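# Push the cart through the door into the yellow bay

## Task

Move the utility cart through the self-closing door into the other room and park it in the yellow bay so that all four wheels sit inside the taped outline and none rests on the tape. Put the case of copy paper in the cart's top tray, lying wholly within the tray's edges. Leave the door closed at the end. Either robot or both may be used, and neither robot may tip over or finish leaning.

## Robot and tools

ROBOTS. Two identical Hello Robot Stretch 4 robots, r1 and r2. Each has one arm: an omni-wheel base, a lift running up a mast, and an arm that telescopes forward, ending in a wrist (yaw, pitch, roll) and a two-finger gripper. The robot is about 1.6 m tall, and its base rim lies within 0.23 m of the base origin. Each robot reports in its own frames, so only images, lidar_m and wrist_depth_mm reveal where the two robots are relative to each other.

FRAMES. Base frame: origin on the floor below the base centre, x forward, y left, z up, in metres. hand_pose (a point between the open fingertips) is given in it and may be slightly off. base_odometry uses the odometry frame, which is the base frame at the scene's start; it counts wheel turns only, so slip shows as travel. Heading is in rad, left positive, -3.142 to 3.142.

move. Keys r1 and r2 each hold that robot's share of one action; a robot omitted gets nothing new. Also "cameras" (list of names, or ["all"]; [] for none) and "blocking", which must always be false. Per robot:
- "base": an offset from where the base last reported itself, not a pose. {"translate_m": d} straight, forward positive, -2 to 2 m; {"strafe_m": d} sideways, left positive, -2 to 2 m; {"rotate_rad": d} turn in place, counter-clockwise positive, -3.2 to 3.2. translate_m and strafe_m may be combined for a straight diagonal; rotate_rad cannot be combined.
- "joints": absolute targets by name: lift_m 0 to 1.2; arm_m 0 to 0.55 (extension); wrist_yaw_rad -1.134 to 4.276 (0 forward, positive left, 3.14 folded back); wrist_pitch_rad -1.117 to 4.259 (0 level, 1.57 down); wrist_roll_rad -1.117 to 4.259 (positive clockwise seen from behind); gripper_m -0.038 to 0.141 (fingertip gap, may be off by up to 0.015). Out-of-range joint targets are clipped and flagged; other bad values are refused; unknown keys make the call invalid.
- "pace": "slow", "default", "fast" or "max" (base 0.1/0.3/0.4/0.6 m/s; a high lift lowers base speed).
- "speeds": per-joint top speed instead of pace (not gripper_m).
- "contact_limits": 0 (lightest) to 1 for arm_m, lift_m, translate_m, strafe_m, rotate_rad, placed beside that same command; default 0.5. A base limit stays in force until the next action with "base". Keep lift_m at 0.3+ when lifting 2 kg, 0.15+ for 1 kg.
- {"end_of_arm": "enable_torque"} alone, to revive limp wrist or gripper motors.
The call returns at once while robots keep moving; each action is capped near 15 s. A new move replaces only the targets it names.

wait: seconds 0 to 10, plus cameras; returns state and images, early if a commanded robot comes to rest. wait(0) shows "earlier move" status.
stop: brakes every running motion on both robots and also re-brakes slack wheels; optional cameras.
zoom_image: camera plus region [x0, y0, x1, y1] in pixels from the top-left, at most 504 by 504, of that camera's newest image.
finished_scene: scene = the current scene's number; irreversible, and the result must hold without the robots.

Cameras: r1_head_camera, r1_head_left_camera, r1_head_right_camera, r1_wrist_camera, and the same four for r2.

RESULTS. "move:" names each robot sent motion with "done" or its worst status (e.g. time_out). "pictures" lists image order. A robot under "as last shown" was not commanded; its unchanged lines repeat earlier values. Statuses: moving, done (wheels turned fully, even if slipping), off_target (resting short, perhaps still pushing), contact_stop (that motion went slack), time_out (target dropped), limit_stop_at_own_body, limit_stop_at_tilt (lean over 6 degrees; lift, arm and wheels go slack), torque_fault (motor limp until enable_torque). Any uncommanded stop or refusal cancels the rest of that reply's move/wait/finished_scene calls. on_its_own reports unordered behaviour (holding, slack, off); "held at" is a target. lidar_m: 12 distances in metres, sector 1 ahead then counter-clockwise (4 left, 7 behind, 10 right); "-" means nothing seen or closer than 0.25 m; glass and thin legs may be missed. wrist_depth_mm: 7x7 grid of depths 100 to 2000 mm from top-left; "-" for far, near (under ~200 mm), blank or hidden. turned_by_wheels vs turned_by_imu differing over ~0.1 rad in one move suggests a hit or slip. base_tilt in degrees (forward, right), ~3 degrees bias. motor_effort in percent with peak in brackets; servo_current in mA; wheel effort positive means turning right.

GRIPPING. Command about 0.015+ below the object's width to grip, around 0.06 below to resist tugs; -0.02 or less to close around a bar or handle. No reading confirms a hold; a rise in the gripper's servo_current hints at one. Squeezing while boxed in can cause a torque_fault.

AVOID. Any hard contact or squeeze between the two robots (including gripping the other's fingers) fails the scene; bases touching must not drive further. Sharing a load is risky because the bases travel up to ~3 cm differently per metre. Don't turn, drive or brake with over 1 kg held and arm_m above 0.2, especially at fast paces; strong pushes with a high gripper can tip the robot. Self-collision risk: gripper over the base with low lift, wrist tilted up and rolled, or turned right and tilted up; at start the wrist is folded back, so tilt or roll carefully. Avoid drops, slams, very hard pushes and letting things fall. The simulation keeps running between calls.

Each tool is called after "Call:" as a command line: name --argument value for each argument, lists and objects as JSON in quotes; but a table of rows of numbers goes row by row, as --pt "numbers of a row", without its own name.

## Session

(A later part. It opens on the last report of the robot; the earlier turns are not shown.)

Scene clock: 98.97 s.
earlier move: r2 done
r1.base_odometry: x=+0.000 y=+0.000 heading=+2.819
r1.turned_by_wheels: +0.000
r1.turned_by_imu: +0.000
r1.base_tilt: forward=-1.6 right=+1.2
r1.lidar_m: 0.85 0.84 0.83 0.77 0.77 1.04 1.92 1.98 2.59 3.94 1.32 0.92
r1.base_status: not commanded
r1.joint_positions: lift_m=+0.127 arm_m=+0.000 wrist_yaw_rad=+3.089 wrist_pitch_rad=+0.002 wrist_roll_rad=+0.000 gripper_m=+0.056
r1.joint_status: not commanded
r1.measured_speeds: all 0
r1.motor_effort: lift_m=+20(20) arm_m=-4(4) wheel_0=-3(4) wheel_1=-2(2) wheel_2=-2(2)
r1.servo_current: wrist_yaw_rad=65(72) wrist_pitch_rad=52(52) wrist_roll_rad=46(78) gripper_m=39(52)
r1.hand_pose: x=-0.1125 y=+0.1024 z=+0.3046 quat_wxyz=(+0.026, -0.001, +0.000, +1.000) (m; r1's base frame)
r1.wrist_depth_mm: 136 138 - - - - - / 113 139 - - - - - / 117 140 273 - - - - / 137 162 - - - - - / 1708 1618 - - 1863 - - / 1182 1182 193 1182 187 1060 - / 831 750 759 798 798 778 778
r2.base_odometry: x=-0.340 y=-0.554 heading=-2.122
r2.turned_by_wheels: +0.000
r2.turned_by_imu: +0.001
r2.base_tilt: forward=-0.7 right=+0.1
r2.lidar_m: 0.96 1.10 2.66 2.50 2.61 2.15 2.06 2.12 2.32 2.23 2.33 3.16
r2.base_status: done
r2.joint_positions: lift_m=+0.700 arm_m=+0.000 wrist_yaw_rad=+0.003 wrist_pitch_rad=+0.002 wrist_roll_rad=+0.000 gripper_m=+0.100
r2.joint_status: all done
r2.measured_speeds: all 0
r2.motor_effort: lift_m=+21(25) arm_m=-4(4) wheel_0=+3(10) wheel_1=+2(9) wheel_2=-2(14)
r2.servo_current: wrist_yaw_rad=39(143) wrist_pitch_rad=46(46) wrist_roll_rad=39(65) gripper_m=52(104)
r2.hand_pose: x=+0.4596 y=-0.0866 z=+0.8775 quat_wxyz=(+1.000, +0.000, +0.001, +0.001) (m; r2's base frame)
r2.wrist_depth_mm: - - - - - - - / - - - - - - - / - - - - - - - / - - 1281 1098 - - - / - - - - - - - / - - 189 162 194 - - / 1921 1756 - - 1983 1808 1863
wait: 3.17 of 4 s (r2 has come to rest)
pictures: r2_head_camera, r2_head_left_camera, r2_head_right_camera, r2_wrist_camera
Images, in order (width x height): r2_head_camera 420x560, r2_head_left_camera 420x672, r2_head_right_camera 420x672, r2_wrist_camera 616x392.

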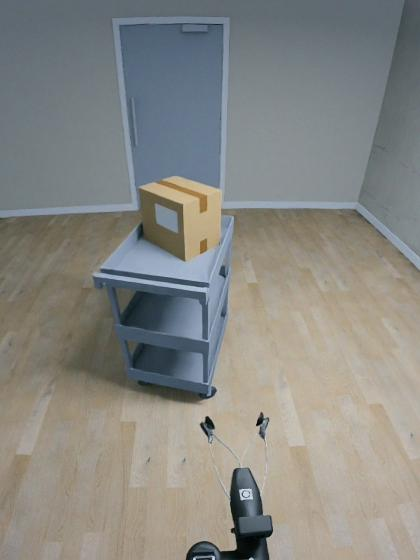

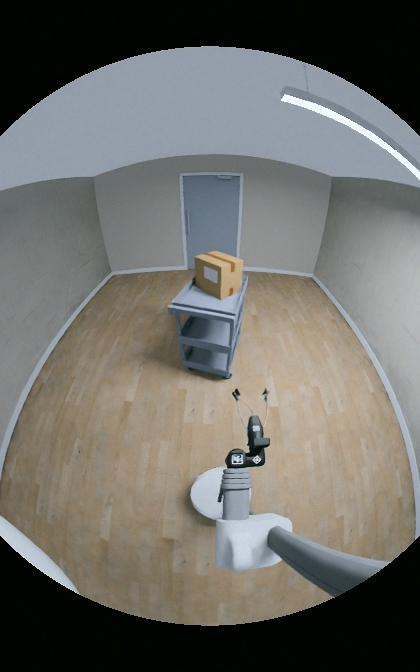

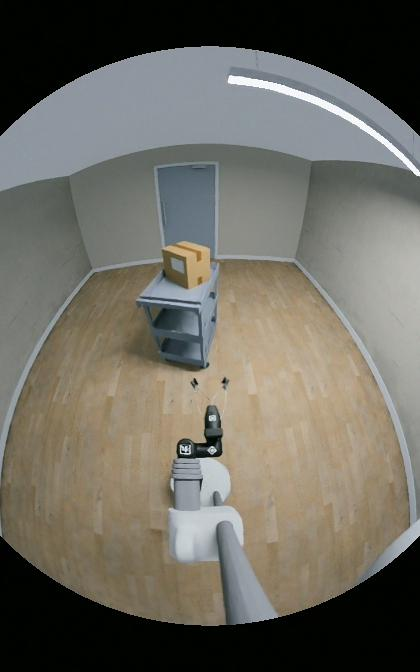

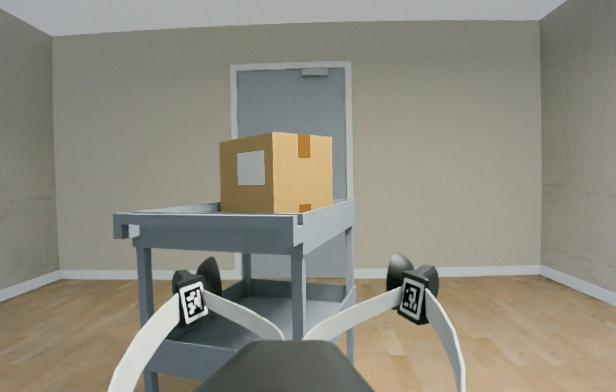

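Call:
move --r2 '{"base":{"rotate_rad":-0.25},"joints":{"lift_m":0.67,"wrist_roll_rad":1.57,"gripper_m":0.14}}' --blocking false --cameras '[]'

Call:
wait --seconds 3 --cameras '[]'

Call:
move --r2 '{"base":{"translate_m":0.22,"strafe_m":0.47}}' --blocking false --cameras '[]'

Call:
wait --seconds 5 --cameras '["r2_head_camera","r2_wrist_camera","r2_head_right_camera"]'

Scene clock: 136.97 s.
move: r2 moving
r1: as last shown
r1.base_tilt: forward=-1.6 right=+1.3
r1.lidar_m: 0.83 0.89 0.83 0.77 0.80 1.03 1.93 1.96 2.55 3.93 1.34 0.91
r1.servo_current: wrist_yaw_rad=26(59) wrist_pitch_rad=46(52) wrist_roll_rad=52(59) gripper_m=39(46)
r1.wrist_depth_mm: 136 138 - - - - - / 113 139 - - - - - / 117 140 272 - - - - / 137 161 - - - - - / 1618 1756 - - 1863 - - / 1182 1182 195 1182 187 1060 - / 842 759 759 798 798 778 768
r2.base_odometry: x=-0.340 y=-0.554 heading=-2.329
r2.turned_by_wheels: -0.208
r2.turned_by_imu: -0.202
r2.base_tilt: forward=-0.7 right=+0.1
r2.lidar_m: 0.95 0.97 2.87 2.48 2.50 2.36 2.06 2.07 2.47 2.22 2.23 2.67
r2.base_status: rotate_rad moving
r2.joint_positions: lift_m=+0.673 arm_m=+0.000 wrist_yaw_rad=+0.003 wrist_pitch_rad=+0.002 wrist_roll_rad=+0.589 gripper_m=+0.115
r2.joint_status: lift_m moving; wrist_roll_rad moving; gripper_m moving
r2.measured_speeds: translate_m=-0.001 strafe_m=-0.001 rotate_rad=-0.443 lift_m=-0.044 arm_m=+0.000 wrist_yaw_rad=-0.002 wrist_pitch_rad=+0.000 wrist_roll_rad=+1.820
r2.motor_effort: lift_m=+15(20) arm_m=-4(4) wheel_0=+3(8) wheel_1=+3(10) wheel_2=+4(10)
r2.servo_current: wrist_yaw_rad=39(59) wrist_pitch_rad=39(46) wrist_roll_rad=59(137) gripper_m=117(117)
r2.hand_pose: x=+0.4595 y=-0.0866 z=+0.8506 quat_wxyz=(+0.957, +0.290, +0.001, +0.001) (m; r2's base frame)
r2.wrist_depth_mm: - - - - - - - / - - - - - - - / - - - - - - - / - - 1182 - - - - / - 1182 1042 - - - 1756 / - 1160 196 - 195 1618 1336 / - - 1397 - 1576 1336 1160
pictures: none
No camera images: "cameras" was empty.

Scene clock: 137.97 s.
earlier move: r2 done
r1.base_odometry: x=+0.000 y=+0.000 heading=+2.819
r1.turned_by_wheels: +0.000
r1.turned_by_imu: +0.000
r1.base_tilt: forward=-1.6 right=+1.2
r1.lidar_m: 0.84 0.86 0.85 0.78 0.76 1.04 1.92 1.99 2.55 3.93 1.35 0.90
r1.base_status: not commanded
r1.joint_positions: lift_m=+0.127 arm_m=+0.000 wrist_yaw_rad=+3.089 wrist_pitch_rad=+0.002 wrist_roll_rad=+0.000 gripper_m=+0.056
r1.joint_status: not commanded
r1.measured_speeds: all 0
r1.motor_effort: lift_m=+20(20) arm_m=-4(4) wheel_0=-3(4) wheel_1=-1(2) wheel_2=-2(2)
r1.servo_current: wrist_yaw_rad=52(59) wrist_pitch_rad=33(52) wrist_roll_rad=46(72) gripper_m=39(46)
r1.hand_pose: x=-0.1125 y=+0.1024 z=+0.3046 quat_wxyz=(+0.026, -0.001, +0.000, +1.000) (m; r1's base frame)
r1.wrist_depth_mm: 136 139 - - - - - / 113 139 - - - - - / 118 140 273 - - - - / 138 162 - - - - - / 1708 1708 - - 1921 - - / 1205 1182 193 1182 187 1060 - / 854 741 750 798 788 788 778
r2.base_odometry: x=-0.340 y=-0.554 heading=-2.371
r2.turned_by_wheels: -0.042
r2.turned_by_imu: -0.040
r2.base_tilt: forward=-0.7 right=+0.1
r2.lidar_m: 0.96 0.97 2.93 2.52 2.51 2.40 2.06 2.06 2.39 2.23 2.24 2.59
r2.base_status: done
r2.joint_positions: lift_m=+0.670 arm_m=+0.000 wrist_yaw_rad=+0.003 wrist_pitch_rad=+0.002 wrist_roll_rad=+1.568 gripper_m=+0.140
r2.joint_status: all done
r2.measured_speeds: all 0
r2.motor_effort: lift_m=+14(20) arm_m=-4(4) wheel_0=+4(8) wheel_1=+4(10) wheel_2=+3(10)
r2.servo_current: wrist_yaw_rad=59(59) wrist_pitch_rad=39(46) wrist_roll_rad=46(137) gripper_m=52(117)
r2.hand_pose: x=+0.4595 y=-0.0866 z=+0.8481 quat_wxyz=(+0.708, +0.706, +0.001, +0.000) (m; r2's base frame)
r2.wrist_depth_mm: - - - - - 1661 1160 / - - - - - 1708 1160 / - - - - - 1661 1205 / - - - - - 1708 1182 / - - - - - 1618 1182 / - - 1098 1098 211 204 1078 / - - - - - 768 -
wait: 1.00 of 3 s (r2 has come to rest)
pictures: none
No camera images: "cameras" was empty.

Scene clock: 138.47 s.
move: r2 moving
r1: as last shown
r1.base_tilt: forward=-1.6 right=+1.3
r1.lidar_m: 0.83 0.87 0.83 0.77 0.79 1.02 1.91 1.98 2.55 3.94 1.36 0.92
r1.motor_effort: lift_m=+20(20) arm_m=-4(4) wheel_0=-3(3) wheel_1=-2(2) wheel_2=-2(2)
r1.servo_current: wrist_yaw_rad=46(59) wrist_pitch_rad=46(46) wrist_roll_rad=39(52) gripper_m=33(46)
r1.wrist_depth_mm: 137 138 - - - - - / 113 139 - - - - - / 118 140 272 - - - - / 137 162 - - - - - / 1661 1661 - - 1863 - - / 1182 1255 194 1182 188 1060 - / 842 750 759 809 788 778 778
r2.base_odometry: x=-0.330 y=-0.583 heading=-2.371
r2.turned_by_wheels: +0.000
r2.turned_by_imu: +0.000
r2.base_tilt: forward=-0.7 right=+0.0
r2.lidar_m: 0.95 0.97 2.90 2.48 2.48 2.42 2.08 2.09 2.43 2.24 2.24 2.62
r2.base_status: translate_m moving; strafe_m moving
r2.joint_positions: lift_m=+0.670 arm_m=+0.000 wrist_yaw_rad=+0.003 wrist_pitch_rad=+0.002 wrist_roll_rad=+1.568 gripper_m=+0.140
r2.joint_status: not commanded
r2.measured_speeds: translate_m=+0.052 strafe_m=+0.111 rotate_rad=+0.003 lift_m=+0.000 arm_m=+0.000 wrist_yaw_rad=+0.000 wrist_pitch_rad=+0.000 wrist_roll_rad=+0.000
r2.motor_effort: lift_m=+14(14) arm_m=-4(4) wheel_0=-8(11) wheel_1=+11(13) wheel_2=-8(9)
r2.servo_current: wrist_yaw_rad=46(59) wrist_pitch_rad=46(46) wrist_roll_rad=39(52) gripper_m=52(59)
r2.hand_pose: x=+0.4595 y=-0.0867 z=+0.8481 quat_wxyz=(+0.708, +0.706, +0.001, +0.000) (m; r2's base frame)
r2.wrist_depth_mm: - - - - - 1708 1160 / - - - - - 1708 1182 / - - - - - 1708 1182 / - - - - - 1708 1160 / - - - - - 1661 1182 / - - 1078 1160 878 204 1060 / - - - - - 768 -
pictures: none
No camera images: "cameras" was empty.

Scene clock: 141.17 s.
earlier move: r2 done
r1.base_odometry: x=+0.000 y=+0.000 heading=+2.819
r1.turned_by_wheels: +0.000
r1.turned_by_imu: +0.000
r1.base_tilt: forward=-1.6 right=+1.2
r1.lidar_m: 0.85 0.85 0.81 0.76 0.80 1.04 1.93 2.00 2.56 3.94 1.30 0.92
r1.base_status: not commanded
r1.joint_positions: lift_m=+0.127 arm_m=+0.000 wrist_yaw_rad=+3.089 wrist_pitch_rad=+0.002 wrist_roll_rad=+0.000 gripper_m=+0.056
r1.joint_status: not commanded
r1.measured_speeds: all 0
r1.motor_effort: lift_m=+20(20) arm_m=-4(4) wheel_0=-3(4) wheel_1=-2(2) wheel_2=-2(2)
r1.servo_current: wrist_yaw_rad=52(72) wrist_pitch_rad=52(52) wrist_roll_rad=52(72) gripper_m=39(52)
r1.hand_pose: x=-0.1125 y=+0.1024 z=+0.3046 quat_wxyz=(+0.026, -0.001, +0.000, +1.000) (m; r1's base frame)
r1.wrist_depth_mm: 136 138 - - - - - / 113 139 - - - - - / 117 140 272 - - - - / 137 161 - - - - - / 1661 1708 - - 1921 - - / 1182 1205 194 1182 188 1042 - / 842 741 759 798 798 778 778
r2.base_odometry: x=-0.171 y=-1.044 heading=-2.372
r2.turned_by_wheels: +0.000
r2.turned_by_imu: +0.001
r2.base_tilt: forward=-0.7 right=+0.0
r2.lidar_m: 0.70 3.37 2.48 2.13 2.13 2.50 2.38 2.39 2.76 2.62 2.63 0.74
r2.base_status: done
r2.joint_positions: lift_m=+0.670 arm_m=+0.000 wrist_yaw_rad=+0.003 wrist_pitch_rad=+0.002 wrist_roll_rad=+1.568 gripper_m=+0.140
r2.joint_status: not commanded
r2.measured_speeds: all 0
r2.motor_effort: lift_m=+14(14) arm_m=-4(4) wheel_0=-4(11) wheel_1=+1(13) wheel_2=-5(10)
r2.servo_current: wrist_yaw_rad=46(59) wrist_pitch_rad=39(52) wrist_roll_rad=52(59) gripper_m=46(59)
r2.hand_pose: x=+0.4595 y=-0.0867 z=+0.8481 quat_wxyz=(+0.708, +0.706, +0.001, +0.000) (m; r2's base frame)
r2.wrist_depth_mm: - - - - - 1708 1138 / - - - - - 1708 1118 / - - - 539 - 544 539 / - - 831 549 - 549 544 / - - 842 554 - 549 549 / - - 904 496 211 204 554 / - - - - - - 554
wait: 2.70 of 5 s (r2 has come to rest)
pictures: r2_head_camera, r2_head_right_camera, r2_wrist_camera
Images, in order (width x height): r2_head_camera 420x560, r2_head_right_camera 420x672, r2_wrist_camera 616x392.

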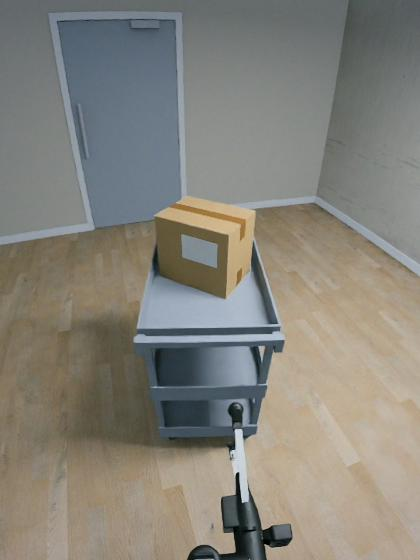

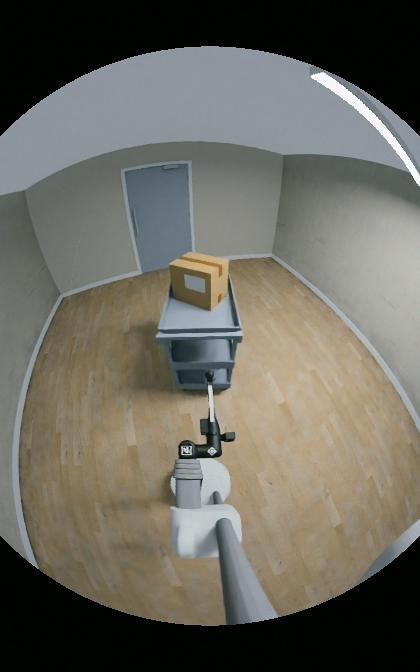

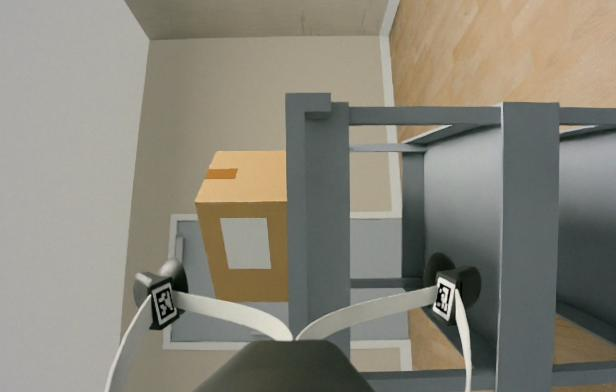

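Call:
move --r2 '{"base":{"translate_m":0.235,"strafe_m":0.06},"pace":"slow","contact_limits":{"translate_m":0.2}}' --blocking false --cameras '[]'

Call:
wait --seconds 5 --cameras '["r2_head_camera","r2_wrist_camera"]'

Scene clock: 148.40 s.
move: r2 moving
r1: as last shown
r1.base_tilt: forward=-1.6 right=+1.3
r1.lidar_m: 0.84 0.84 0.82 0.77 0.78 1.05 1.93 2.00 2.57 3.92 1.31 0.89
r1.motor_effort: lift_m=+20(20) arm_m=-4(4) wheel_0=-3(3) wheel_1=-1(2) wheel_2=-2(2)
r1.servo_current: wrist_yaw_rad=52(65) wrist_pitch_rad=46(46) wrist_roll_rad=39(59) gripper_m=39(46)
r1.wrist_depth_mm: 136 138 - - - - - / 113 139 - - - - - / 118 140 273 - - - - / 137 161 - - - - - / 1708 1708 - - 1921 - - / 1205 1205 194 1205 187 1060 - / 842 750 750 798 798 778 768
r2.base_odometry: x=-0.177 y=-1.055 heading=-2.371
r2.turned_by_wheels: +0.000
r2.turned_by_imu: +0.001
r2.base_tilt: forward=-0.7 right=+0.1
r2.lidar_m: 0.70 3.36 2.47 2.15 2.10 2.47 2.40 2.39 2.81 2.62 2.62 0.74
r2.base_status: translate_m moving; strafe_m moving
r2.joint_positions: lift_m=+0.670 arm_m=+0.000 wrist_yaw_rad=+0.003 wrist_pitch_rad=+0.002 wrist_roll_rad=+1.568 gripper_m=+0.140
r2.joint_status: not commanded
r2.measured_speeds: translate_m=+0.048 strafe_m=+0.012 rotate_rad=-0.001 lift_m=+0.000 arm_m=+0.000 wrist_yaw_rad=+0.000 wrist_pitch_rad=+0.000 wrist_roll_rad=+0.000
r2.motor_effort: lift_m=+14(14) arm_m=-3(4) wheel_0=+7(7) wheel_1=+7(8) wheel_2=-9(11)
r2.servo_current: wrist_yaw_rad=52(52) wrist_pitch_rad=39(46) wrist_roll_rad=52(52) gripper_m=46(52)
r2.contact_limits: translate_m 0.2
r2.hand_pose: x=+0.4595 y=-0.0867 z=+0.8481 quat_wxyz=(+0.708, +0.706, +0.001, +0.000) (m; r2's base frame)
r2.wrist_depth_mm: - - - - - 1708 1138 / - - - - - 1708 1160 / - - - 530 - 535 539 / - - 809 530 - 539 539 / - - 842 539 - 544 539 / - - 891 480 212 203 544 / - - - - - - 549
pictures: none
No camera images: "cameras" was empty.

Scene clock: 151.57 s.
earlier move: r2 done
r1.base_odometry: x=+0.000 y=+0.000 heading=+2.819
r1.turned_by_wheels: +0.000
r1.turned_by_imu: +0.000
r1.base_tilt: forward=-1.6 right=+1.3
r1.lidar_m: 0.85 0.86 0.83 0.78 0.78 1.02 1.93 1.99 2.56 3.94 1.33 0.89
r1.base_status: not commanded
r1.joint_positions: lift_m=+0.127 arm_m=+0.000 wrist_yaw_rad=+3.089 wrist_pitch_rad=+0.002 wrist_roll_rad=+0.000 gripper_m=+0.056
r1.joint_status: not commanded
r1.measured_speeds: all 0
r1.motor_effort: lift_m=+20(20) arm_m=-4(4) wheel_0=-3(4) wheel_1=-2(2) wheel_2=-2(2)
r1.servo_current: wrist_yaw_rad=52(65) wrist_pitch_rad=39(52) wrist_roll_rad=39(72) gripper_m=39(52)
r1.hand_pose: x=-0.1125 y=+0.1024 z=+0.3046 quat_wxyz=(+0.026, -0.001, +0.000, +1.000) (m; r1's base frame)
r1.wrist_depth_mm: 136 138 - - - - - / 113 139 - - - - - / 118 140 273 - - - - / 137 162 - - - - - / 1618 1708 - - 1921 - - / 1182 1205 194 1229 187 1078 - / 842 741 759 809 798 778 768
r2.base_odometry: x=-0.298 y=-1.251 heading=-2.371
r2.turned_by_wheels: +0.000
r2.turned_by_imu: +0.001
r2.base_tilt: forward=-0.7 right=+0.1
r2.lidar_m: 0.47 0.53 2.49 2.13 2.14 2.44 2.63 2.62 3.02 2.59 2.62 0.49
r2.base_status: done
r2.joint_positions: lift_m=+0.670 arm_m=+0.000 wrist_yaw_rad=+0.003 wrist_pitch_rad=+0.002 wrist_roll_rad=+1.568 gripper_m=+0.140
r2.joint_status: not commanded
r2.measured_speeds: all 0
r2.motor_effort: lift_m=+14(14) arm_m=-3(4) wheel_0=+3(9) wheel_1=+4(8) wheel_2=-6(11)
r2.servo_current: wrist_yaw_rad=46(65) wrist_pitch_rad=46(46) wrist_roll_rad=52(59) gripper_m=46(59)
r2.contact_limits: translate_m 0.2
r2.hand_pose: x=+0.4595 y=-0.0867 z=+0.8481 quat_wxyz=(+0.708, +0.706, +0.001, +0.000) (m; r2's base frame)
r2.wrist_depth_mm: - - - 307 329 1576 442 / - - - 312 - 866 - / - - 609 314 931 891 - / - - 559 315 917 917 - / - - 627 317 319 878 - / - - 668 259 212 187 - / - - - - - 1808 -
wait: 3.17 of 5 s (r2 has come to rest)
pictures: r2_head_camera, r2_wrist_camera
Images, in order (width x height): r2_head_camera 420x560, r2_wrist_camera 616x392.

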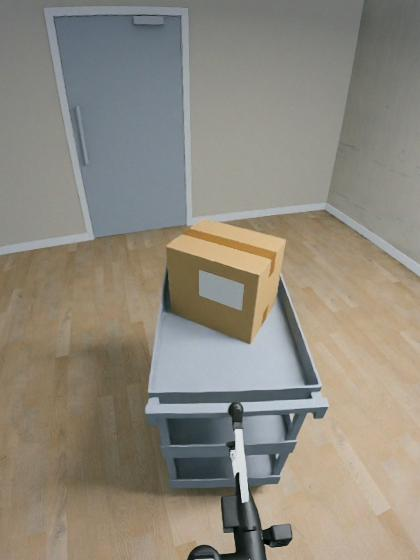

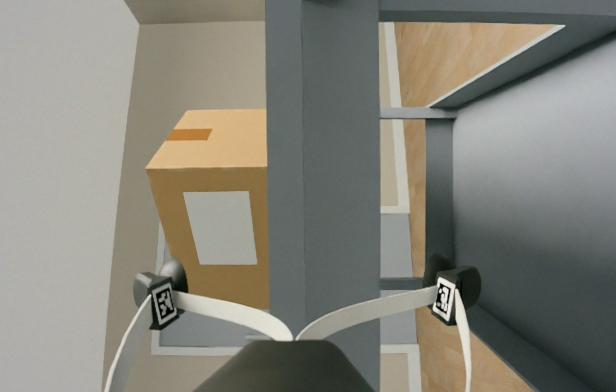

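Call:
move --r2 '{"base":{"translate_m":0.07},"joints":{"lift_m":0.69},"pace":"slow","contact_limits":{"translate_m":0.2}}' --blocking false --cameras '[]'

Call:
wait --seconds 3 --cameras '["r2_head_camera","r2_wrist_camera"]'

Scene clock: 168.53 s.
move: r2 moving
r1: as last shown
r1.lidar_m: 0.85 0.88 0.85 0.77 0.80 1.05 1.91 1.99 2.57 3.96 1.32 0.92
r1.motor_effort: lift_m=+20(20) arm_m=-4(4) wheel_0=-3(3) wheel_1=-1(2) wheel_2=-2(2)
r1.servo_current: wrist_yaw_rad=65(65) wrist_pitch_rad=39(46) wrist_roll_rad=46(59) gripper_m=46(46)
r1.wrist_depth_mm: 136 139 - - - - - / 113 139 - - - - - / 118 140 273 - - - - / 137 162 - - - - - / 1618 1708 - - 1921 - - / 1205 1205 194 1205 187 1042 - / 831 759 750 798 798 778 778
r2.base_odometry: x=-0.307 y=-1.259 heading=-2.371
r2.turned_by_wheels: +0.000
r2.turned_by_imu: +0.001
r2.base_tilt: forward=-0.7 right=+0.1
r2.lidar_m: 0.44 0.53 2.49 2.14 2.13 2.48 2.64 2.60 3.04 2.60 2.59 0.49
r2.base_status: translate_m moving
r2.joint_positions: lift_m=+0.688 arm_m=+0.000 wrist_yaw_rad=+0.003 wrist_pitch_rad=+0.002 wrist_roll_rad=+1.568 gripper_m=+0.140
r2.joint_status: lift_m moving
r2.measured_speeds: translate_m=+0.048 strafe_m=+0.000 rotate_rad=+0.001 lift_m=+0.029 arm_m=+0.000 wrist_yaw_rad=+0.000 wrist_pitch_rad=+0.000 wrist_roll_rad=+0.000
r2.motor_effort: lift_m=+21(24) arm_m=-4(4) wheel_0=+7(10) wheel_1=+6(6) wheel_2=-8(11)
r2.servo_current: wrist_yaw_rad=59(59) wrist_pitch_rad=39(39) wrist_roll_rad=33(59) gripper_m=46(52)
r2.contact_limits: translate_m 0.2
r2.hand_pose: x=+0.4595 y=-0.0867 z=+0.8658 quat_wxyz=(+0.708, +0.706, +0.001, +0.000) (m; r2's base frame)
r2.wrist_depth_mm: - - - 297 300 1576 473 / - - - 301 300 1708 - / - - 597 303 304 - - / - - 554 304 304 - - / - - 615 307 307 - - / - - 654 249 309 187 - / - - - - - 1921 521
pictures: none
No camera images: "cameras" was empty.

Scene clock: 170.00 s.
earlier move: r2 done
r1.base_odometry: x=+0.000 y=+0.000 heading=+2.819
r1.turned_by_wheels: +0.000
r1.turned_by_imu: +0.000
r1.base_tilt: forward=-1.6 right=+1.3
r1.lidar_m: 0.83 0.87 0.85 0.78 0.78 1.03 1.90 1.99 2.56 3.93 1.33 0.90
r1.base_status: not commanded
r1.joint_positions: lift_m=+0.127 arm_m=+0.000 wrist_yaw_rad=+3.089 wrist_pitch_rad=+0.002 wrist_roll_rad=+0.000 gripper_m=+0.056
r1.joint_status: not commanded
r1.measured_speeds: all 0
r1.motor_effort: lift_m=+20(20) arm_m=-4(4) wheel_0=-3(4) wheel_1=-2(2) wheel_2=-2(2)
r1.servo_current: wrist_yaw_rad=46(72) wrist_pitch_rad=39(46) wrist_roll_rad=46(65) gripper_m=39(46)
r1.hand_pose: x=-0.1125 y=+0.1024 z=+0.3046 quat_wxyz=(+0.026, -0.001, +0.000, +1.000) (m; r1's base frame)
r1.wrist_depth_mm: 136 138 - - - - - / 113 139 - - - - - / 117 140 273 - - - - / 137 161 - - - - - / 1661 1618 - - 1921 - - / 1182 1205 193 1205 186 1060 - / 854 750 750 798 778 768 768
r2.base_odometry: x=-0.348 y=-1.299 heading=-2.371
r2.turned_by_wheels: +0.000
r2.turned_by_imu: +0.000
r2.base_tilt: forward=-0.7 right=+0.0
r2.lidar_m: 0.41 0.44 2.51 2.14 2.15 2.51 2.70 2.71 3.02 2.60 2.60 0.43
r2.base_status: done
r2.joint_positions: lift_m=+0.690 arm_m=+0.000 wrist_yaw_rad=+0.003 wrist_pitch_rad=+0.002 wrist_roll_rad=+1.568 gripper_m=+0.140
r2.joint_status: all done
r2.measured_speeds: all 0
r2.motor_effort: lift_m=+21(24) arm_m=-4(4) wheel_0=+4(10) wheel_1=+5(8) wheel_2=-6(11)
r2.servo_current: wrist_yaw_rad=39(65) wrist_pitch_rad=46(46) wrist_roll_rad=46(65) gripper_m=52(59)
r2.contact_limits: translate_m 0.2
r2.hand_pose: x=+0.4595 y=-0.0867 z=+0.8675 quat_wxyz=(+0.708, +0.706, +0.001, +0.000) (m; r2's base frame)
r2.wrist_depth_mm: - - - 183 242 1708 1205 / - - - 184 242 809 - / - - 525 186 244 - - / - - 484 187 247 - - / - - 544 188 249 - - / - - 591 189 249 187 - / - - - - 252 1808 512
wait: 1.47 of 3 s (r2 has come to rest)
pictures: r2_head_camera, r2_wrist_camera
Images, in order (width x height): r2_head_camera 420x560, r2_wrist_camera 616x392.

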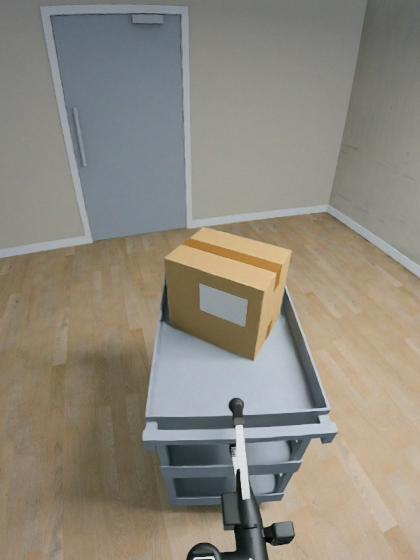

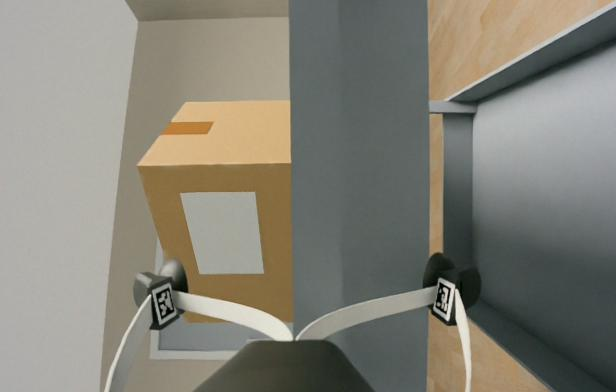

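Call:
move --r2 '{"joints":{"gripper_m":-0.01}}' --blocking false --cameras '[]'

Call:
wait --seconds 3 --cameras '["r2_wrist_camera"]'

Scene clock: 177.27 s.
move: r2 moving
r1: as last shown
r1.base_tilt: forward=-1.6 right=+1.2
r1.lidar_m: 0.84 0.87 0.84 0.77 0.78 1.05 1.91 1.99 2.56 3.94 1.34 0.91
r1.motor_effort: lift_m=+20(20) arm_m=-4(4) wheel_0=-3(3) wheel_1=-2(2) wheel_2=-2(2)
r1.servo_current: wrist_yaw_rad=33(59) wrist_pitch_rad=39(39) wrist_roll_rad=52(65) gripper_m=46(52)
r1.wrist_depth_mm: 136 139 - - - - - / 113 138 - - - - - / 117 140 272 - - - - / 137 162 - - - - - / 1708 1708 - - 1921 - - / 1160 1205 193 1205 187 1060 - / 854 750 750 809 788 778 768
r2.base_odometry: x=-0.348 y=-1.299 heading=-2.371
r2.turned_by_wheels: +0.000
r2.turned_by_imu: +0.000
r2.base_tilt: forward=-0.6 right=+0.1
r2.lidar_m: 0.41 0.45 2.51 2.15 2.16 2.46 2.70 2.71 3.01 2.56 2.59 0.43
r2.base_status: not commanded
r2.joint_positions: lift_m=+0.690 arm_m=+0.000 wrist_yaw_rad=+0.003 wrist_pitch_rad=+0.002 wrist_roll_rad=+1.568 gripper_m=+0.128
r2.joint_status: gripper_m moving
r2.measured_speeds: all 0
r2.motor_effort: lift_m=+21(21) arm_m=-4(4) wheel_0=+4(5) wheel_1=+5(5) wheel_2=-6(7)
r2.servo_current: wrist_yaw_rad=52(65) wrist_pitch_rad=46(46) wrist_roll_rad=46(59) gripper_m=98(98)
r2.contact_limits: translate_m 0.2
r2.hand_pose: x=+0.4595 y=-0.0867 z=+0.8675 quat_wxyz=(+0.708, +0.706, +0.001, +0.000) (m; r2's base frame)
r2.wrist_depth_mm: - - - 183 242 1661 1182 / - - - 185 244 820 - / - - 525 186 246 - - / - - 488 187 247 - - / - - 530 189 248 - - / - - 580 189 249 - - / - - - - 250 1756 517
pictures: none
No camera images: "cameras" was empty.

Scene clock: 179.13 s.
earlier move: r2 done
r1.base_odometry: x=+0.000 y=+0.000 heading=+2.819
r1.turned_by_wheels: +0.000
r1.turned_by_imu: +0.000
r1.base_tilt: forward=-1.6 right=+1.3
r1.lidar_m: 0.83 0.86 0.82 0.78 0.79 1.05 1.93 1.98 2.53 3.95 1.32 0.90
r1.base_status: not commanded
r1.joint_positions: lift_m=+0.127 arm_m=+0.000 wrist_yaw_rad=+3.089 wrist_pitch_rad=+0.002 wrist_roll_rad=+0.000 gripper_m=+0.056
r1.joint_status: not commanded
r1.measured_speeds: all 0
r1.motor_effort: lift_m=+20(20) arm_m=-4(4) wheel_0=-3(4) wheel_1=-1(2) wheel_2=-2(2)
r1.servo_current: wrist_yaw_rad=33(65) wrist_pitch_rad=39(52) wrist_roll_rad=33(65) gripper_m=39(52)
r1.hand_pose: x=-0.1125 y=+0.1024 z=+0.3046 quat_wxyz=(+0.026, -0.001, +0.000, +1.000) (m; r1's base frame)
r1.wrist_depth_mm: 136 138 - - - - - / 114 139 - - - - - / 118 140 272 - - - - / 137 161 - - - - - / 1708 1661 - - 1863 - - / 1160 1182 193 1205 187 1060 - / 842 759 759 798 798 778 778
r2.base_odometry: x=-0.348 y=-1.299 heading=-2.371
r2.turned_by_wheels: +0.000
r2.turned_by_imu: +0.000
r2.base_tilt: forward=-0.7 right=+0.1
r2.lidar_m: 0.40 0.45 2.48 2.17 2.14 2.52 2.70 2.69 3.03 2.60 2.60 0.43
r2.base_status: not commanded
r2.joint_positions: lift_m=+0.690 arm_m=+0.000 wrist_yaw_rad=+0.003 wrist_pitch_rad=+0.003 wrist_roll_rad=+1.568 gripper_m=-0.009
r2.joint_status: all done
r2.measured_speeds: all 0
r2.motor_effort: lift_m=+21(21) arm_m=-4(4) wheel_0=+5(5) wheel_1=+5(6) wheel_2=-4(7)
r2.servo_current: wrist_yaw_rad=39(65) wrist_pitch_rad=46(52) wrist_roll_rad=52(59) gripper_m=104(221)
r2.contact_limits: translate_m 0.2
r2.hand_pose: x=+0.4595 y=-0.0867 z=+0.8669 quat_wxyz=(+0.708, +0.706, +0.002, +0.000) (m; r2's base frame)
r2.wrist_depth_mm: - - - 175 235 1661 1160 / - - - 177 236 798 - / - - 508 177 237 831 - / - - 484 180 239 842 - / - - 535 181 241 854 - / - - 190 183 180 - - / - - - - - 1499 -
wait: 1.87 of 3 s (r2 has come to rest)
pictures: r2_wrist_camera
Images, in order (width x height): r2_wrist_camera 616x392.

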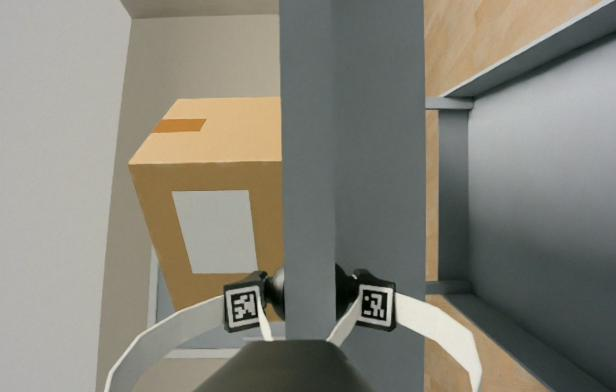

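Call:
move --r2 '{"base":{"translate_m":-0.5},"pace":"slow"}' --blocking false --cameras '[]'

Call:
wait --seconds 8 --cameras '["r2_head_camera","r2_wrist_camera","r2_head_left_camera"]'

Scene clock: 219.33 s.
move: r2 moving
r1: as last shown
r1.lidar_m: 0.82 0.85 0.84 0.77 0.81 1.03 1.91 1.99 2.56 3.92 1.35 0.92
r1.motor_effort: lift_m=+20(20) arm_m=-4(4) wheel_0=-3(3) wheel_1=-2(2) wheel_2=-2(2)
r1.servo_current: wrist_yaw_rad=52(59) wrist_pitch_rad=46(46) wrist_roll_rad=39(65) gripper_m=39(46)
r1.wrist_depth_mm: 136 139 - - - - - / 113 139 - - - - - / 118 140 273 - - - - / 137 162 - - - - - / 1708 1661 - - 1921 - - / 1182 1205 194 1205 187 1042 - / 854 750 759 798 798 778 778
r2.base_odometry: x=-0.339 y=-1.291 heading=-2.371
r2.turned_by_wheels: +0.000
r2.turned_by_imu: +0.001
r2.base_tilt: forward=-0.7 right=+0.1
r2.lidar_m: 0.40 0.43 2.50 2.16 2.15 2.49 2.67 2.70 3.04 2.60 2.61 0.44
r2.base_status: translate_m moving
r2.joint_positions: lift_m=+0.690 arm_m=+0.000 wrist_yaw_rad=+0.003 wrist_pitch_rad=+0.003 wrist_roll_rad=+1.568 gripper_m=-0.009
r2.joint_status: not commanded
r2.measured_speeds: translate_m=-0.048 strafe_m=+0.000 rotate_rad=-0.004 lift_m=+0.000 arm_m=+0.000 wrist_yaw_rad=+0.000 wrist_pitch_rad=+0.000 wrist_roll_rad=+0.000
r2.motor_effort: lift_m=+21(21) arm_m=-4(4) wheel_0=-3(5) wheel_1=-8(8) wheel_2=+13(14)
r2.servo_current: wrist_yaw_rad=46(59) wrist_pitch_rad=33(46) wrist_roll_rad=59(59) gripper_m=117(117)
r2.hand_pose: x=+0.4595 y=-0.0867 z=+0.8669 quat_wxyz=(+0.708, +0.706, +0.002, +0.000) (m; r2's base frame)
r2.wrist_depth_mm: - - - 175 235 1618 1160 / - - - 177 236 788 - / - - 504 178 237 842 - / - - 480 180 241 842 - / - - 539 182 241 842 - / - - 190 183 179 - - / - - - - - 1464 -
pictures: none
No camera images: "cameras" was empty.

Scene clock: 225.13 s.
earlier move: r2 done
r1.base_odometry: x=+0.000 y=+0.000 heading=+2.819
r1.turned_by_wheels: +0.000
r1.turned_by_imu: +0.000
r1.base_tilt: forward=-1.6 right=+1.3
r1.lidar_m: 0.83 0.84 0.83 0.77 0.80 1.06 1.92 1.95 2.56 3.94 1.32 0.91
r1.base_status: not commanded
r1.joint_positions: lift_m=+0.127 arm_m=+0.000 wrist_yaw_rad=+3.089 wrist_pitch_rad=+0.002 wrist_roll_rad=+0.000 gripper_m=+0.056
r1.joint_status: not commanded
r1.measured_speeds: all 0
r1.motor_effort: lift_m=+20(20) arm_m=-4(4) wheel_0=-3(4) wheel_1=-2(2) wheel_2=-2(2)
r1.servo_current: wrist_yaw_rad=46(65) wrist_pitch_rad=39(52) wrist_roll_rad=33(65) gripper_m=39(52)
r1.hand_pose: x=-0.1125 y=+0.1024 z=+0.3046 quat_wxyz=(+0.026, -0.001, +0.000, +1.000) (m; r1's base frame)
r1.wrist_depth_mm: 136 138 - - - - - / 113 139 - - - - - / 118 140 273 - - - - / 137 162 - - - - - / 1661 1661 - - 1921 - - / 1182 1182 195 1205 187 1060 - / 842 750 759 798 798 778 768
r2.base_odometry: x=+0.011 y=-0.951 heading=-2.371
r2.turned_by_wheels: +0.000
r2.turned_by_imu: +0.002
r2.base_tilt: forward=-0.7 right=+0.1
r2.lidar_m: 0.38 0.43 2.35 2.04 1.99 2.38 2.22 2.23 2.60 2.71 2.72 0.45
r2.base_status: done
r2.joint_positions: lift_m=+0.690 arm_m=+0.000 wrist_yaw_rad=+0.003 wrist_pitch_rad=+0.003 wrist_roll_rad=+1.568 gripper_m=-0.009
r2.joint_status: not commanded
r2.measured_speeds: all 0
r2.motor_effort: lift_m=+21(21) arm_m=-4(4) wheel_0=-1(11) wheel_1=-4(9) wheel_2=+8(15)
r2.servo_current: wrist_yaw_rad=52(65) wrist_pitch_rad=39(52) wrist_roll_rad=59(65) gripper_m=98(117)
r2.hand_pose: x=+0.4595 y=-0.0867 z=+0.8669 quat_wxyz=(+0.708, +0.706, +0.002, +0.000) (m; r2's base frame)
r2.wrist_depth_mm: - - - 181 242 1618 1229 / - - - 181 242 1576 - / - - 549 181 242 842 - / - - 477 181 242 842 - / - - 525 182 241 854 - / - - 190 181 182 - - / - - - - 241 1576 -
wait: 5.80 of 8 s (r2 has come to rest)
pictures: r2_head_camera, r2_head_left_camera, r2_wrist_camera
Images, in order (width x height): r2_head_camera 420x560, r2_head_left_camera 420x672, r2_wrist_camera 616x392.

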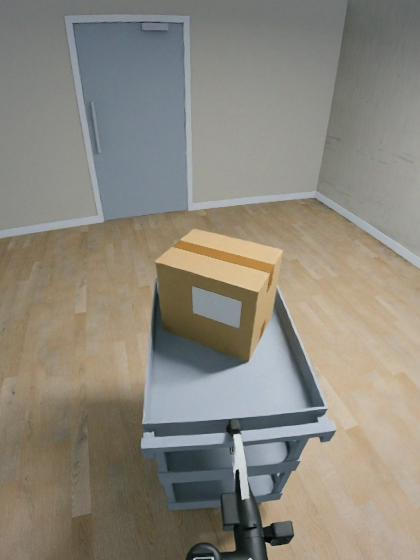

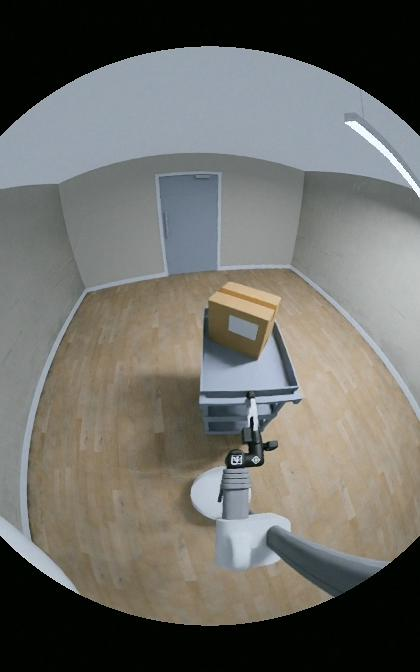

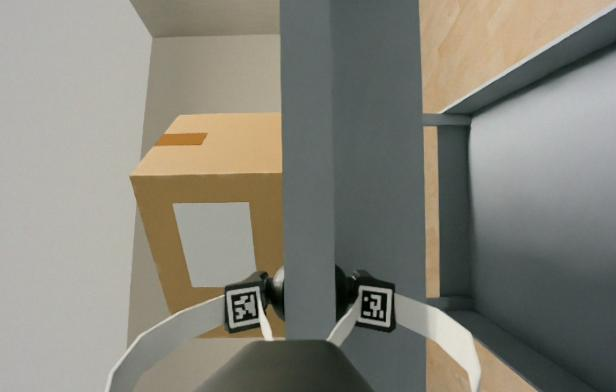

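Call:
move --r2 '{"joints":{"gripper_m":0.14}}' --blocking false --cameras '[]'

Call:
wait --seconds 2.5 --cameras '[]'

Call:
move --r2 '{"base":{"translate_m":-0.2}}' --blocking false --cameras '[]'

Call:
wait --seconds 3 --cameras '[]'

Call:
move --r2 '{"base":{"rotate_rad":0.249},"joints":{"lift_m":0.82,"wrist_roll_rad":0}}' --blocking false --cameras '[]'

Call:
wait --seconds 3 --cameras '["r2_wrist_camera"]'

Scene clock: 240.83 s.
move: r2 moving
r1: as last shown
r1.lidar_m: 0.84 0.86 0.84 0.76 0.80 1.03 1.93 1.98 2.59 3.94 1.34 0.90
r1.motor_effort: lift_m=+20(20) arm_m=-4(4) wheel_0=-4(4) wheel_1=-2(2) wheel_2=-2(2)
r1.servo_current: wrist_yaw_rad=46(65) wrist_pitch_rad=46(52) wrist_roll_rad=65(65) gripper_m=39(46)
r1.wrist_depth_mm: 136 138 - - - - - / 113 139 - - - - - / 118 140 272 - - - - / 137 162 - - - - - / 1661 1708 - - 1863 - - / 1160 1205 193 1182 187 1060 - / 842 750 759 809 788 778 778
r2.base_odometry: x=+0.011 y=-0.951 heading=-2.371
r2.turned_by_wheels: +0.000
r2.turned_by_imu: +0.000
r2.base_tilt: forward=-0.6 right=+0.1
r2.lidar_m: 0.41 0.41 2.38 2.01 2.02 2.38 2.22 2.22 2.58 2.72 2.72 0.45
r2.base_status: not commanded
r2.joint_positions: lift_m=+0.690 arm_m=+0.000 wrist_yaw_rad=+0.003 wrist_pitch_rad=+0.003 wrist_roll_rad=+1.568 gripper_m=+0.013
r2.joint_status: gripper_m moving
r2.measured_speeds: all 0
r2.motor_effort: lift_m=+21(21) arm_m=-4(4) wheel_0=-1(1) wheel_1=-3(4) wheel_2=+7(7)
r2.servo_current: wrist_yaw_rad=46(52) wrist_pitch_rad=39(46) wrist_roll_rad=46(52) gripper_m=65(98)
r2.hand_pose: x=+0.4595 y=-0.0867 z=+0.8669 quat_wxyz=(+0.708, +0.706, +0.002, +0.000) (m; r2's base frame)
r2.wrist_depth_mm: - - - 182 242 1661 1229 / - - - 183 243 1537 - / - - 569 182 243 854 - / - - 477 182 243 831 - / - - 512 182 243 842 - / - - 194 182 185 - - / - - - - 242 - -
pictures: none
No camera images: "cameras" was empty.

Scene clock: 242.70 s.
earlier move: r2 done
r1.base_odometry: x=+0.000 y=+0.000 heading=+2.819
r1.turned_by_wheels: +0.000
r1.turned_by_imu: +0.000
r1.base_tilt: forward=-1.6 right=+1.3
r1.lidar_m: 0.85 0.86 0.83 0.76 0.79 1.03 1.91 2.01 2.57 3.92 1.33 0.92
r1.base_status: not commanded
r1.joint_positions: lift_m=+0.127 arm_m=+0.000 wrist_yaw_rad=+3.089 wrist_pitch_rad=+0.002 wrist_roll_rad=+0.000 gripper_m=+0.056
r1.joint_status: not commanded
r1.measured_speeds: all 0
r1.motor_effort: lift_m=+20(20) arm_m=-4(4) wheel_0=-3(4) wheel_1=-2(2) wheel_2=-2(2)
r1.servo_current: wrist_yaw_rad=33(65) wrist_pitch_rad=33(52) wrist_roll_rad=46(65) gripper_m=33(46)
r1.hand_pose: x=-0.1125 y=+0.1024 z=+0.3046 quat_wxyz=(+0.026, -0.001, +0.000, +1.000) (m; r1's base frame)
r1.wrist_depth_mm: 136 138 - - - - - / 113 139 - - - - - / 117 140 272 - - - - / 137 161 - - - - - / 1708 1708 - - 1921 - - / 1205 1182 194 1182 188 1078 - / 842 750 750 809 788 768 768
r2.base_odometry: x=+0.011 y=-0.951 heading=-2.371
r2.turned_by_wheels: +0.000
r2.turned_by_imu: +0.000
r2.base_tilt: forward=-0.7 right=+0.1
r2.lidar_m: 0.41 0.42 2.37 2.01 2.00 2.40 2.20 2.20 2.62 2.73 2.72 0.43
r2.base_status: not commanded
r2.joint_positions: lift_m=+0.690 arm_m=+0.000 wrist_yaw_rad=+0.002 wrist_pitch_rad=+0.003 wrist_roll_rad=+1.568 gripper_m=+0.140
r2.joint_status: all done
r2.measured_speeds: all 0
r2.motor_effort: lift_m=+21(21) arm_m=-4(4) wheel_0=-1(1) wheel_1=-3(4) wheel_2=+4(7)
r2.servo_current: wrist_yaw_rad=39(65) wrist_pitch_rad=46(46) wrist_roll_rad=33(65) gripper_m=46(124)
r2.hand_pose: x=+0.4595 y=-0.0869 z=+0.8670 quat_wxyz=(+0.708, +0.706, +0.002, -0.001) (m; r2's base frame)
r2.wrist_depth_mm: - - - 189 250 1708 1182 / - - - 189 249 1618 - / - - 585 188 248 831 - / - - 484 187 248 - - / - - 517 187 247 - - / - - 554 186 247 185 - / - - - - 246 1863 -
wait: 1.87 of 2.5 s (r2 has come to rest)
pictures: none
No camera images: "cameras" was empty.

Scene clock: 243.20 s.
move: r2 moving
r1: as last shown
r1.lidar_m: 0.83 0.86 0.83 0.78 0.78 1.05 1.92 1.99 2.58 3.94 1.32 0.91
r1.motor_effort: lift_m=+20(20) arm_m=-4(4) wheel_0=-3(3) wheel_1=-1(2) wheel_2=-2(2)
r1.servo_current: wrist_yaw_rad=52(59) wrist_pitch_rad=52(52) wrist_roll_rad=39(72) gripper_m=39(46)
r1.wrist_depth_mm: 136 138 - - - - - / 113 139 - - - - - / 118 140 272 - - - - / 137 161 - - - - - / 1708 1661 - - 1921 - - / 1182 1205 194 1182 187 1042 - / 842 759 759 798 788 778 768
r2.base_odometry: x=+0.034 y=-0.929 heading=-2.371
r2.turned_by_wheels: +0.000
r2.turned_by_imu: +0.000
r2.base_tilt: forward=-0.7 right=+0.1
r2.lidar_m: 0.44 0.45 2.35 1.99 1.97 2.34 2.17 2.17 2.56 2.72 2.74 0.47
r2.base_status: translate_m moving
r2.joint_positions: lift_m=+0.690 arm_m=+0.000 wrist_yaw_rad=+0.002 wrist_pitch_rad=+0.003 wrist_roll_rad=+1.568 gripper_m=+0.140
r2.joint_status: not commanded
r2.measured_speeds: translate_m=-0.122 strafe_m=+0.001 rotate_rad=+0.000 lift_m=+0.000 arm_m=+0.000 wrist_yaw_rad=+0.000 wrist_pitch_rad=+0.000 wrist_roll_rad=+0.000
r2.motor_effort: lift_m=+21(21) arm_m=-4(4) wheel_0=-10(10) wheel_1=-7(8) wheel_2=+11(13)
r2.servo_current: wrist_yaw_rad=59(59) wrist_pitch_rad=46(52) wrist_roll_rad=39(59) gripper_m=52(59)
r2.hand_pose: x=+0.4595 y=-0.0869 z=+0.8670 quat_wxyz=(+0.708, +0.706, +0.002, -0.001) (m; r2's base frame)
r2.wrist_depth_mm: - - - 277 278 1576 1160 / - - - 217 276 1708 - / - - 621 216 276 854 - / - - 512 216 276 878 - / - - 554 216 276 854 - / - - 585 216 276 187 - / - - - - - 1863 -
pictures: none
No camera images: "cameras" was empty.

Scene clock: 244.80 s.
earlier move: r2 done
r1.base_odometry: x=+0.000 y=+0.000 heading=+2.819
r1.turned_by_wheels: +0.000
r1.turned_by_imu: +0.000
r1.base_tilt: forward=-1.6 right=+1.3
r1.lidar_m: 0.84 0.88 0.84 0.75 0.78 1.01 1.93 1.98 2.55 3.90 1.33 0.90
r1.base_status: not commanded
r1.joint_positions: lift_m=+0.127 arm_m=+0.000 wrist_yaw_rad=+3.089 wrist_pitch_rad=+0.002 wrist_roll_rad=+0.000 gripper_m=+0.056
r1.joint_status: not commanded
r1.measured_speeds: all 0
r1.motor_effort: lift_m=+20(20) arm_m=-4(4) wheel_0=-3(4) wheel_1=-1(2) wheel_2=-2(2)
r1.servo_current: wrist_yaw_rad=59(65) wrist_pitch_rad=46(52) wrist_roll_rad=39(72) gripper_m=46(46)
r1.hand_pose: x=-0.1125 y=+0.1024 z=+0.3046 quat_wxyz=(+0.026, -0.001, +0.000, +1.000) (m; r1's base frame)
r1.wrist_depth_mm: 136 138 - - - - - / 113 139 - - - - - / 118 139 273 - - - - / 137 161 - - - - - / 1661 1708 - - 1863 - - / 1160 1182 193 1229 187 1042 - / 854 759 768 798 798 778 768
r2.base_odometry: x=+0.154 y=-0.812 heading=-2.371
r2.turned_by_wheels: +0.000
r2.turned_by_imu: +0.000
r2.base_tilt: forward=-0.7 right=+0.1
r2.lidar_m: 0.59 3.70 2.31 1.93 1.94 2.28 2.02 2.01 2.37 2.77 2.76 0.64
r2.base_status: done
r2.joint_positions: lift_m=+0.690 arm_m=+0.000 wrist_yaw_rad=+0.002 wrist_pitch_rad=+0.003 wrist_roll_rad=+1.568 gripper_m=+0.140
r2.joint_status: not commanded
r2.measured_speeds: all 0
r2.motor_effort: lift_m=+21(21) arm_m=-4(4) wheel_0=-3(13) wheel_1=-3(10) wheel_2=+4(14)
r2.servo_current: wrist_yaw_rad=59(59) wrist_pitch_rad=39(52) wrist_roll_rad=52(59) gripper_m=52(59)
r2.hand_pose: x=+0.4595 y=-0.0869 z=+0.8670 quat_wxyz=(+0.708, +0.706, +0.002, -0.001) (m; r2's base frame)
r2.wrist_depth_mm: - - - - - 1708 1182 / - - - 449 - 1756 452 / - - - 445 1042 - 449 / - - 683 445 1042 - 445 / - - 759 445 1042 - 445 / - - 788 387 442 187 442 / - - - - - 1863 445
wait: 1.60 of 3 s (r2 has come to rest)
pictures: none
No camera images: "cameras" was empty.

Scene clock: 245.30 s.
move: r2 moving
r1: as last shown
r1.base_tilt: forward=-1.6 right=+1.2
r1.lidar_m: 0.84 0.87 0.82 0.75 0.79 1.00 1.91 1.98 2.60 3.93 1.34 0.90
r1.motor_effort: lift_m=+20(20) arm_m=-4(4) wheel_0=-3(4) wheel_1=-2(2) wheel_2=-2(2)
r1.servo_current: wrist_yaw_rad=52(65) wrist_pitch_rad=39(52) wrist_roll_rad=46(65) gripper_m=46(46)
r1.wrist_depth_mm: 136 139 - - - - - / 113 139 - - - - - / 117 139 274 - - - - / 137 162 - - - - - / 1661 1708 - - 1921 - - / 1182 1205 194 1182 187 1060 - / 842 750 750 798 798 788 768
r2.base_odometry: x=+0.154 y=-0.812 heading=-2.164
r2.turned_by_wheels: +0.207
r2.turned_by_imu: +0.202
r2.base_tilt: forward=-0.7 right=+0.1
r2.lidar_m: 0.59 2.99 2.09 1.95 2.01 2.13 2.02 2.08 2.72 2.76 2.84 0.62
r2.base_status: rotate_rad moving
r2.joint_positions: lift_m=+0.728 arm_m=+0.000 wrist_yaw_rad=+0.002 wrist_pitch_rad=+0.003 wrist_roll_rad=+0.981 gripper_m=+0.140
r2.joint_status: lift_m moving; wrist_roll_rad moving
r2.measured_speeds: translate_m=+0.001 strafe_m=+0.000 rotate_rad=+0.435 lift_m=+0.146 arm_m=+0.000 wrist_yaw_rad=+0.000 wrist_pitch_rad=+0.000 wrist_roll_rad=-1.820
r2.motor_effort: lift_m=+25(25) arm_m=-4(4) wheel_0=-3(11) wheel_1=-4(10) wheel_2=-5(10)
r2.servo_current: wrist_yaw_rad=46(52) wrist_pitch_rad=46(46) wrist_roll_rad=85(111) gripper_m=52(59)
r2.hand_pose: x=+0.4595 y=-0.0869 z=+0.9049 quat_wxyz=(+0.882, +0.471, +0.002, +0.000) (m; r2's base frame)
r2.wrist_depth_mm: - - - - - 373 373 / - - - 654 627 382 1863 / - - - 732 634 399 - / - - - 798 413 976 - / - - - - 427 931 - / - - - 384 442 185 - / - - - - 459 554 -
pictures: none
No camera images: "cameras" was empty.

Scene clock: 246.40 s.
earlier move: r2 done
r1.base_odometry: x=+0.000 y=+0.000 heading=+2.819
r1.turned_by_wheels: +0.000
r1.turned_by_imu: +0.000
r1.base_tilt: forward=-1.6 right=+1.2
r1.lidar_m: 0.83 0.86 0.83 0.77 0.80 1.04 1.92 1.97 2.57 3.94 1.35 0.90
r1.base_status: not commanded
r1.joint_positions: lift_m=+0.127 arm_m=+0.000 wrist_yaw_rad=+3.089 wrist_pitch_rad=+0.002 wrist_roll_rad=+0.000 gripper_m=+0.056
r1.joint_status: not commanded
r1.measured_speeds: all 0
r1.motor_effort: lift_m=+20(20) arm_m=-4(4) wheel_0=-3(4) wheel_1=-1(2) wheel_2=-2(2)
r1.servo_current: wrist_yaw_rad=46(72) wrist_pitch_rad=46(52) wrist_roll_rad=52(65) gripper_m=33(52)
r1.hand_pose: x=-0.1125 y=+0.1024 z=+0.3046 quat_wxyz=(+0.026, -0.001, +0.000, +1.000) (m; r1's base frame)
r1.wrist_depth_mm: 136 138 - - - - - / 113 139 - - - - - / 117 139 273 - - - - / 137 161 - - - - - / 1661 1661 - - 1983 - - / 1160 1160 193 1182 188 1060 - / 842 741 768 809 798 778 768
r2.base_odometry: x=+0.154 y=-0.812 heading=-2.123
r2.turned_by_wheels: +0.041
r2.turned_by_imu: +0.040
r2.base_tilt: forward=-0.7 right=+0.0
r2.lidar_m: 0.58 2.83 2.05 1.94 2.03 2.11 2.02 2.11 2.86 2.78 2.86 0.60
r2.base_status: done
r2.joint_positions: lift_m=+0.820 arm_m=+0.000 wrist_yaw_rad=+0.002 wrist_pitch_rad=+0.003 wrist_roll_rad=+0.002 gripper_m=+0.140
r2.joint_status: all done
r2.measured_speeds: all 0
r2.motor_effort: lift_m=+21(25) arm_m=-3(4) wheel_0=-3(11) wheel_1=-2(10) wheel_2=-5(10)
r2.servo_current: wrist_yaw_rad=46(65) wrist_pitch_rad=52(52) wrist_roll_rad=46(111) gripper_m=52(59)
r2.hand_pose: x=+0.4595 y=-0.0869 z=+0.9969 quat_wxyz=(+1.000, +0.001, +0.002, +0.001) (m; r2's base frame)
r2.wrist_depth_mm: - - - - - - - / - - - - - - - / - - - - - - - / - - - - 715 627 - / - - - - 715 627 - / - - - 683 198 205 627 / - - - - 413 362 373
wait: 1.10 of 3 s (r2 has come to rest)
pictures: r2_wrist_camera
Images, in order (width x height): r2_wrist_camera 616x392.

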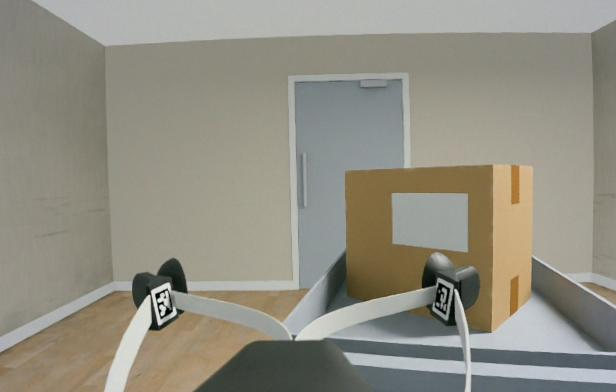

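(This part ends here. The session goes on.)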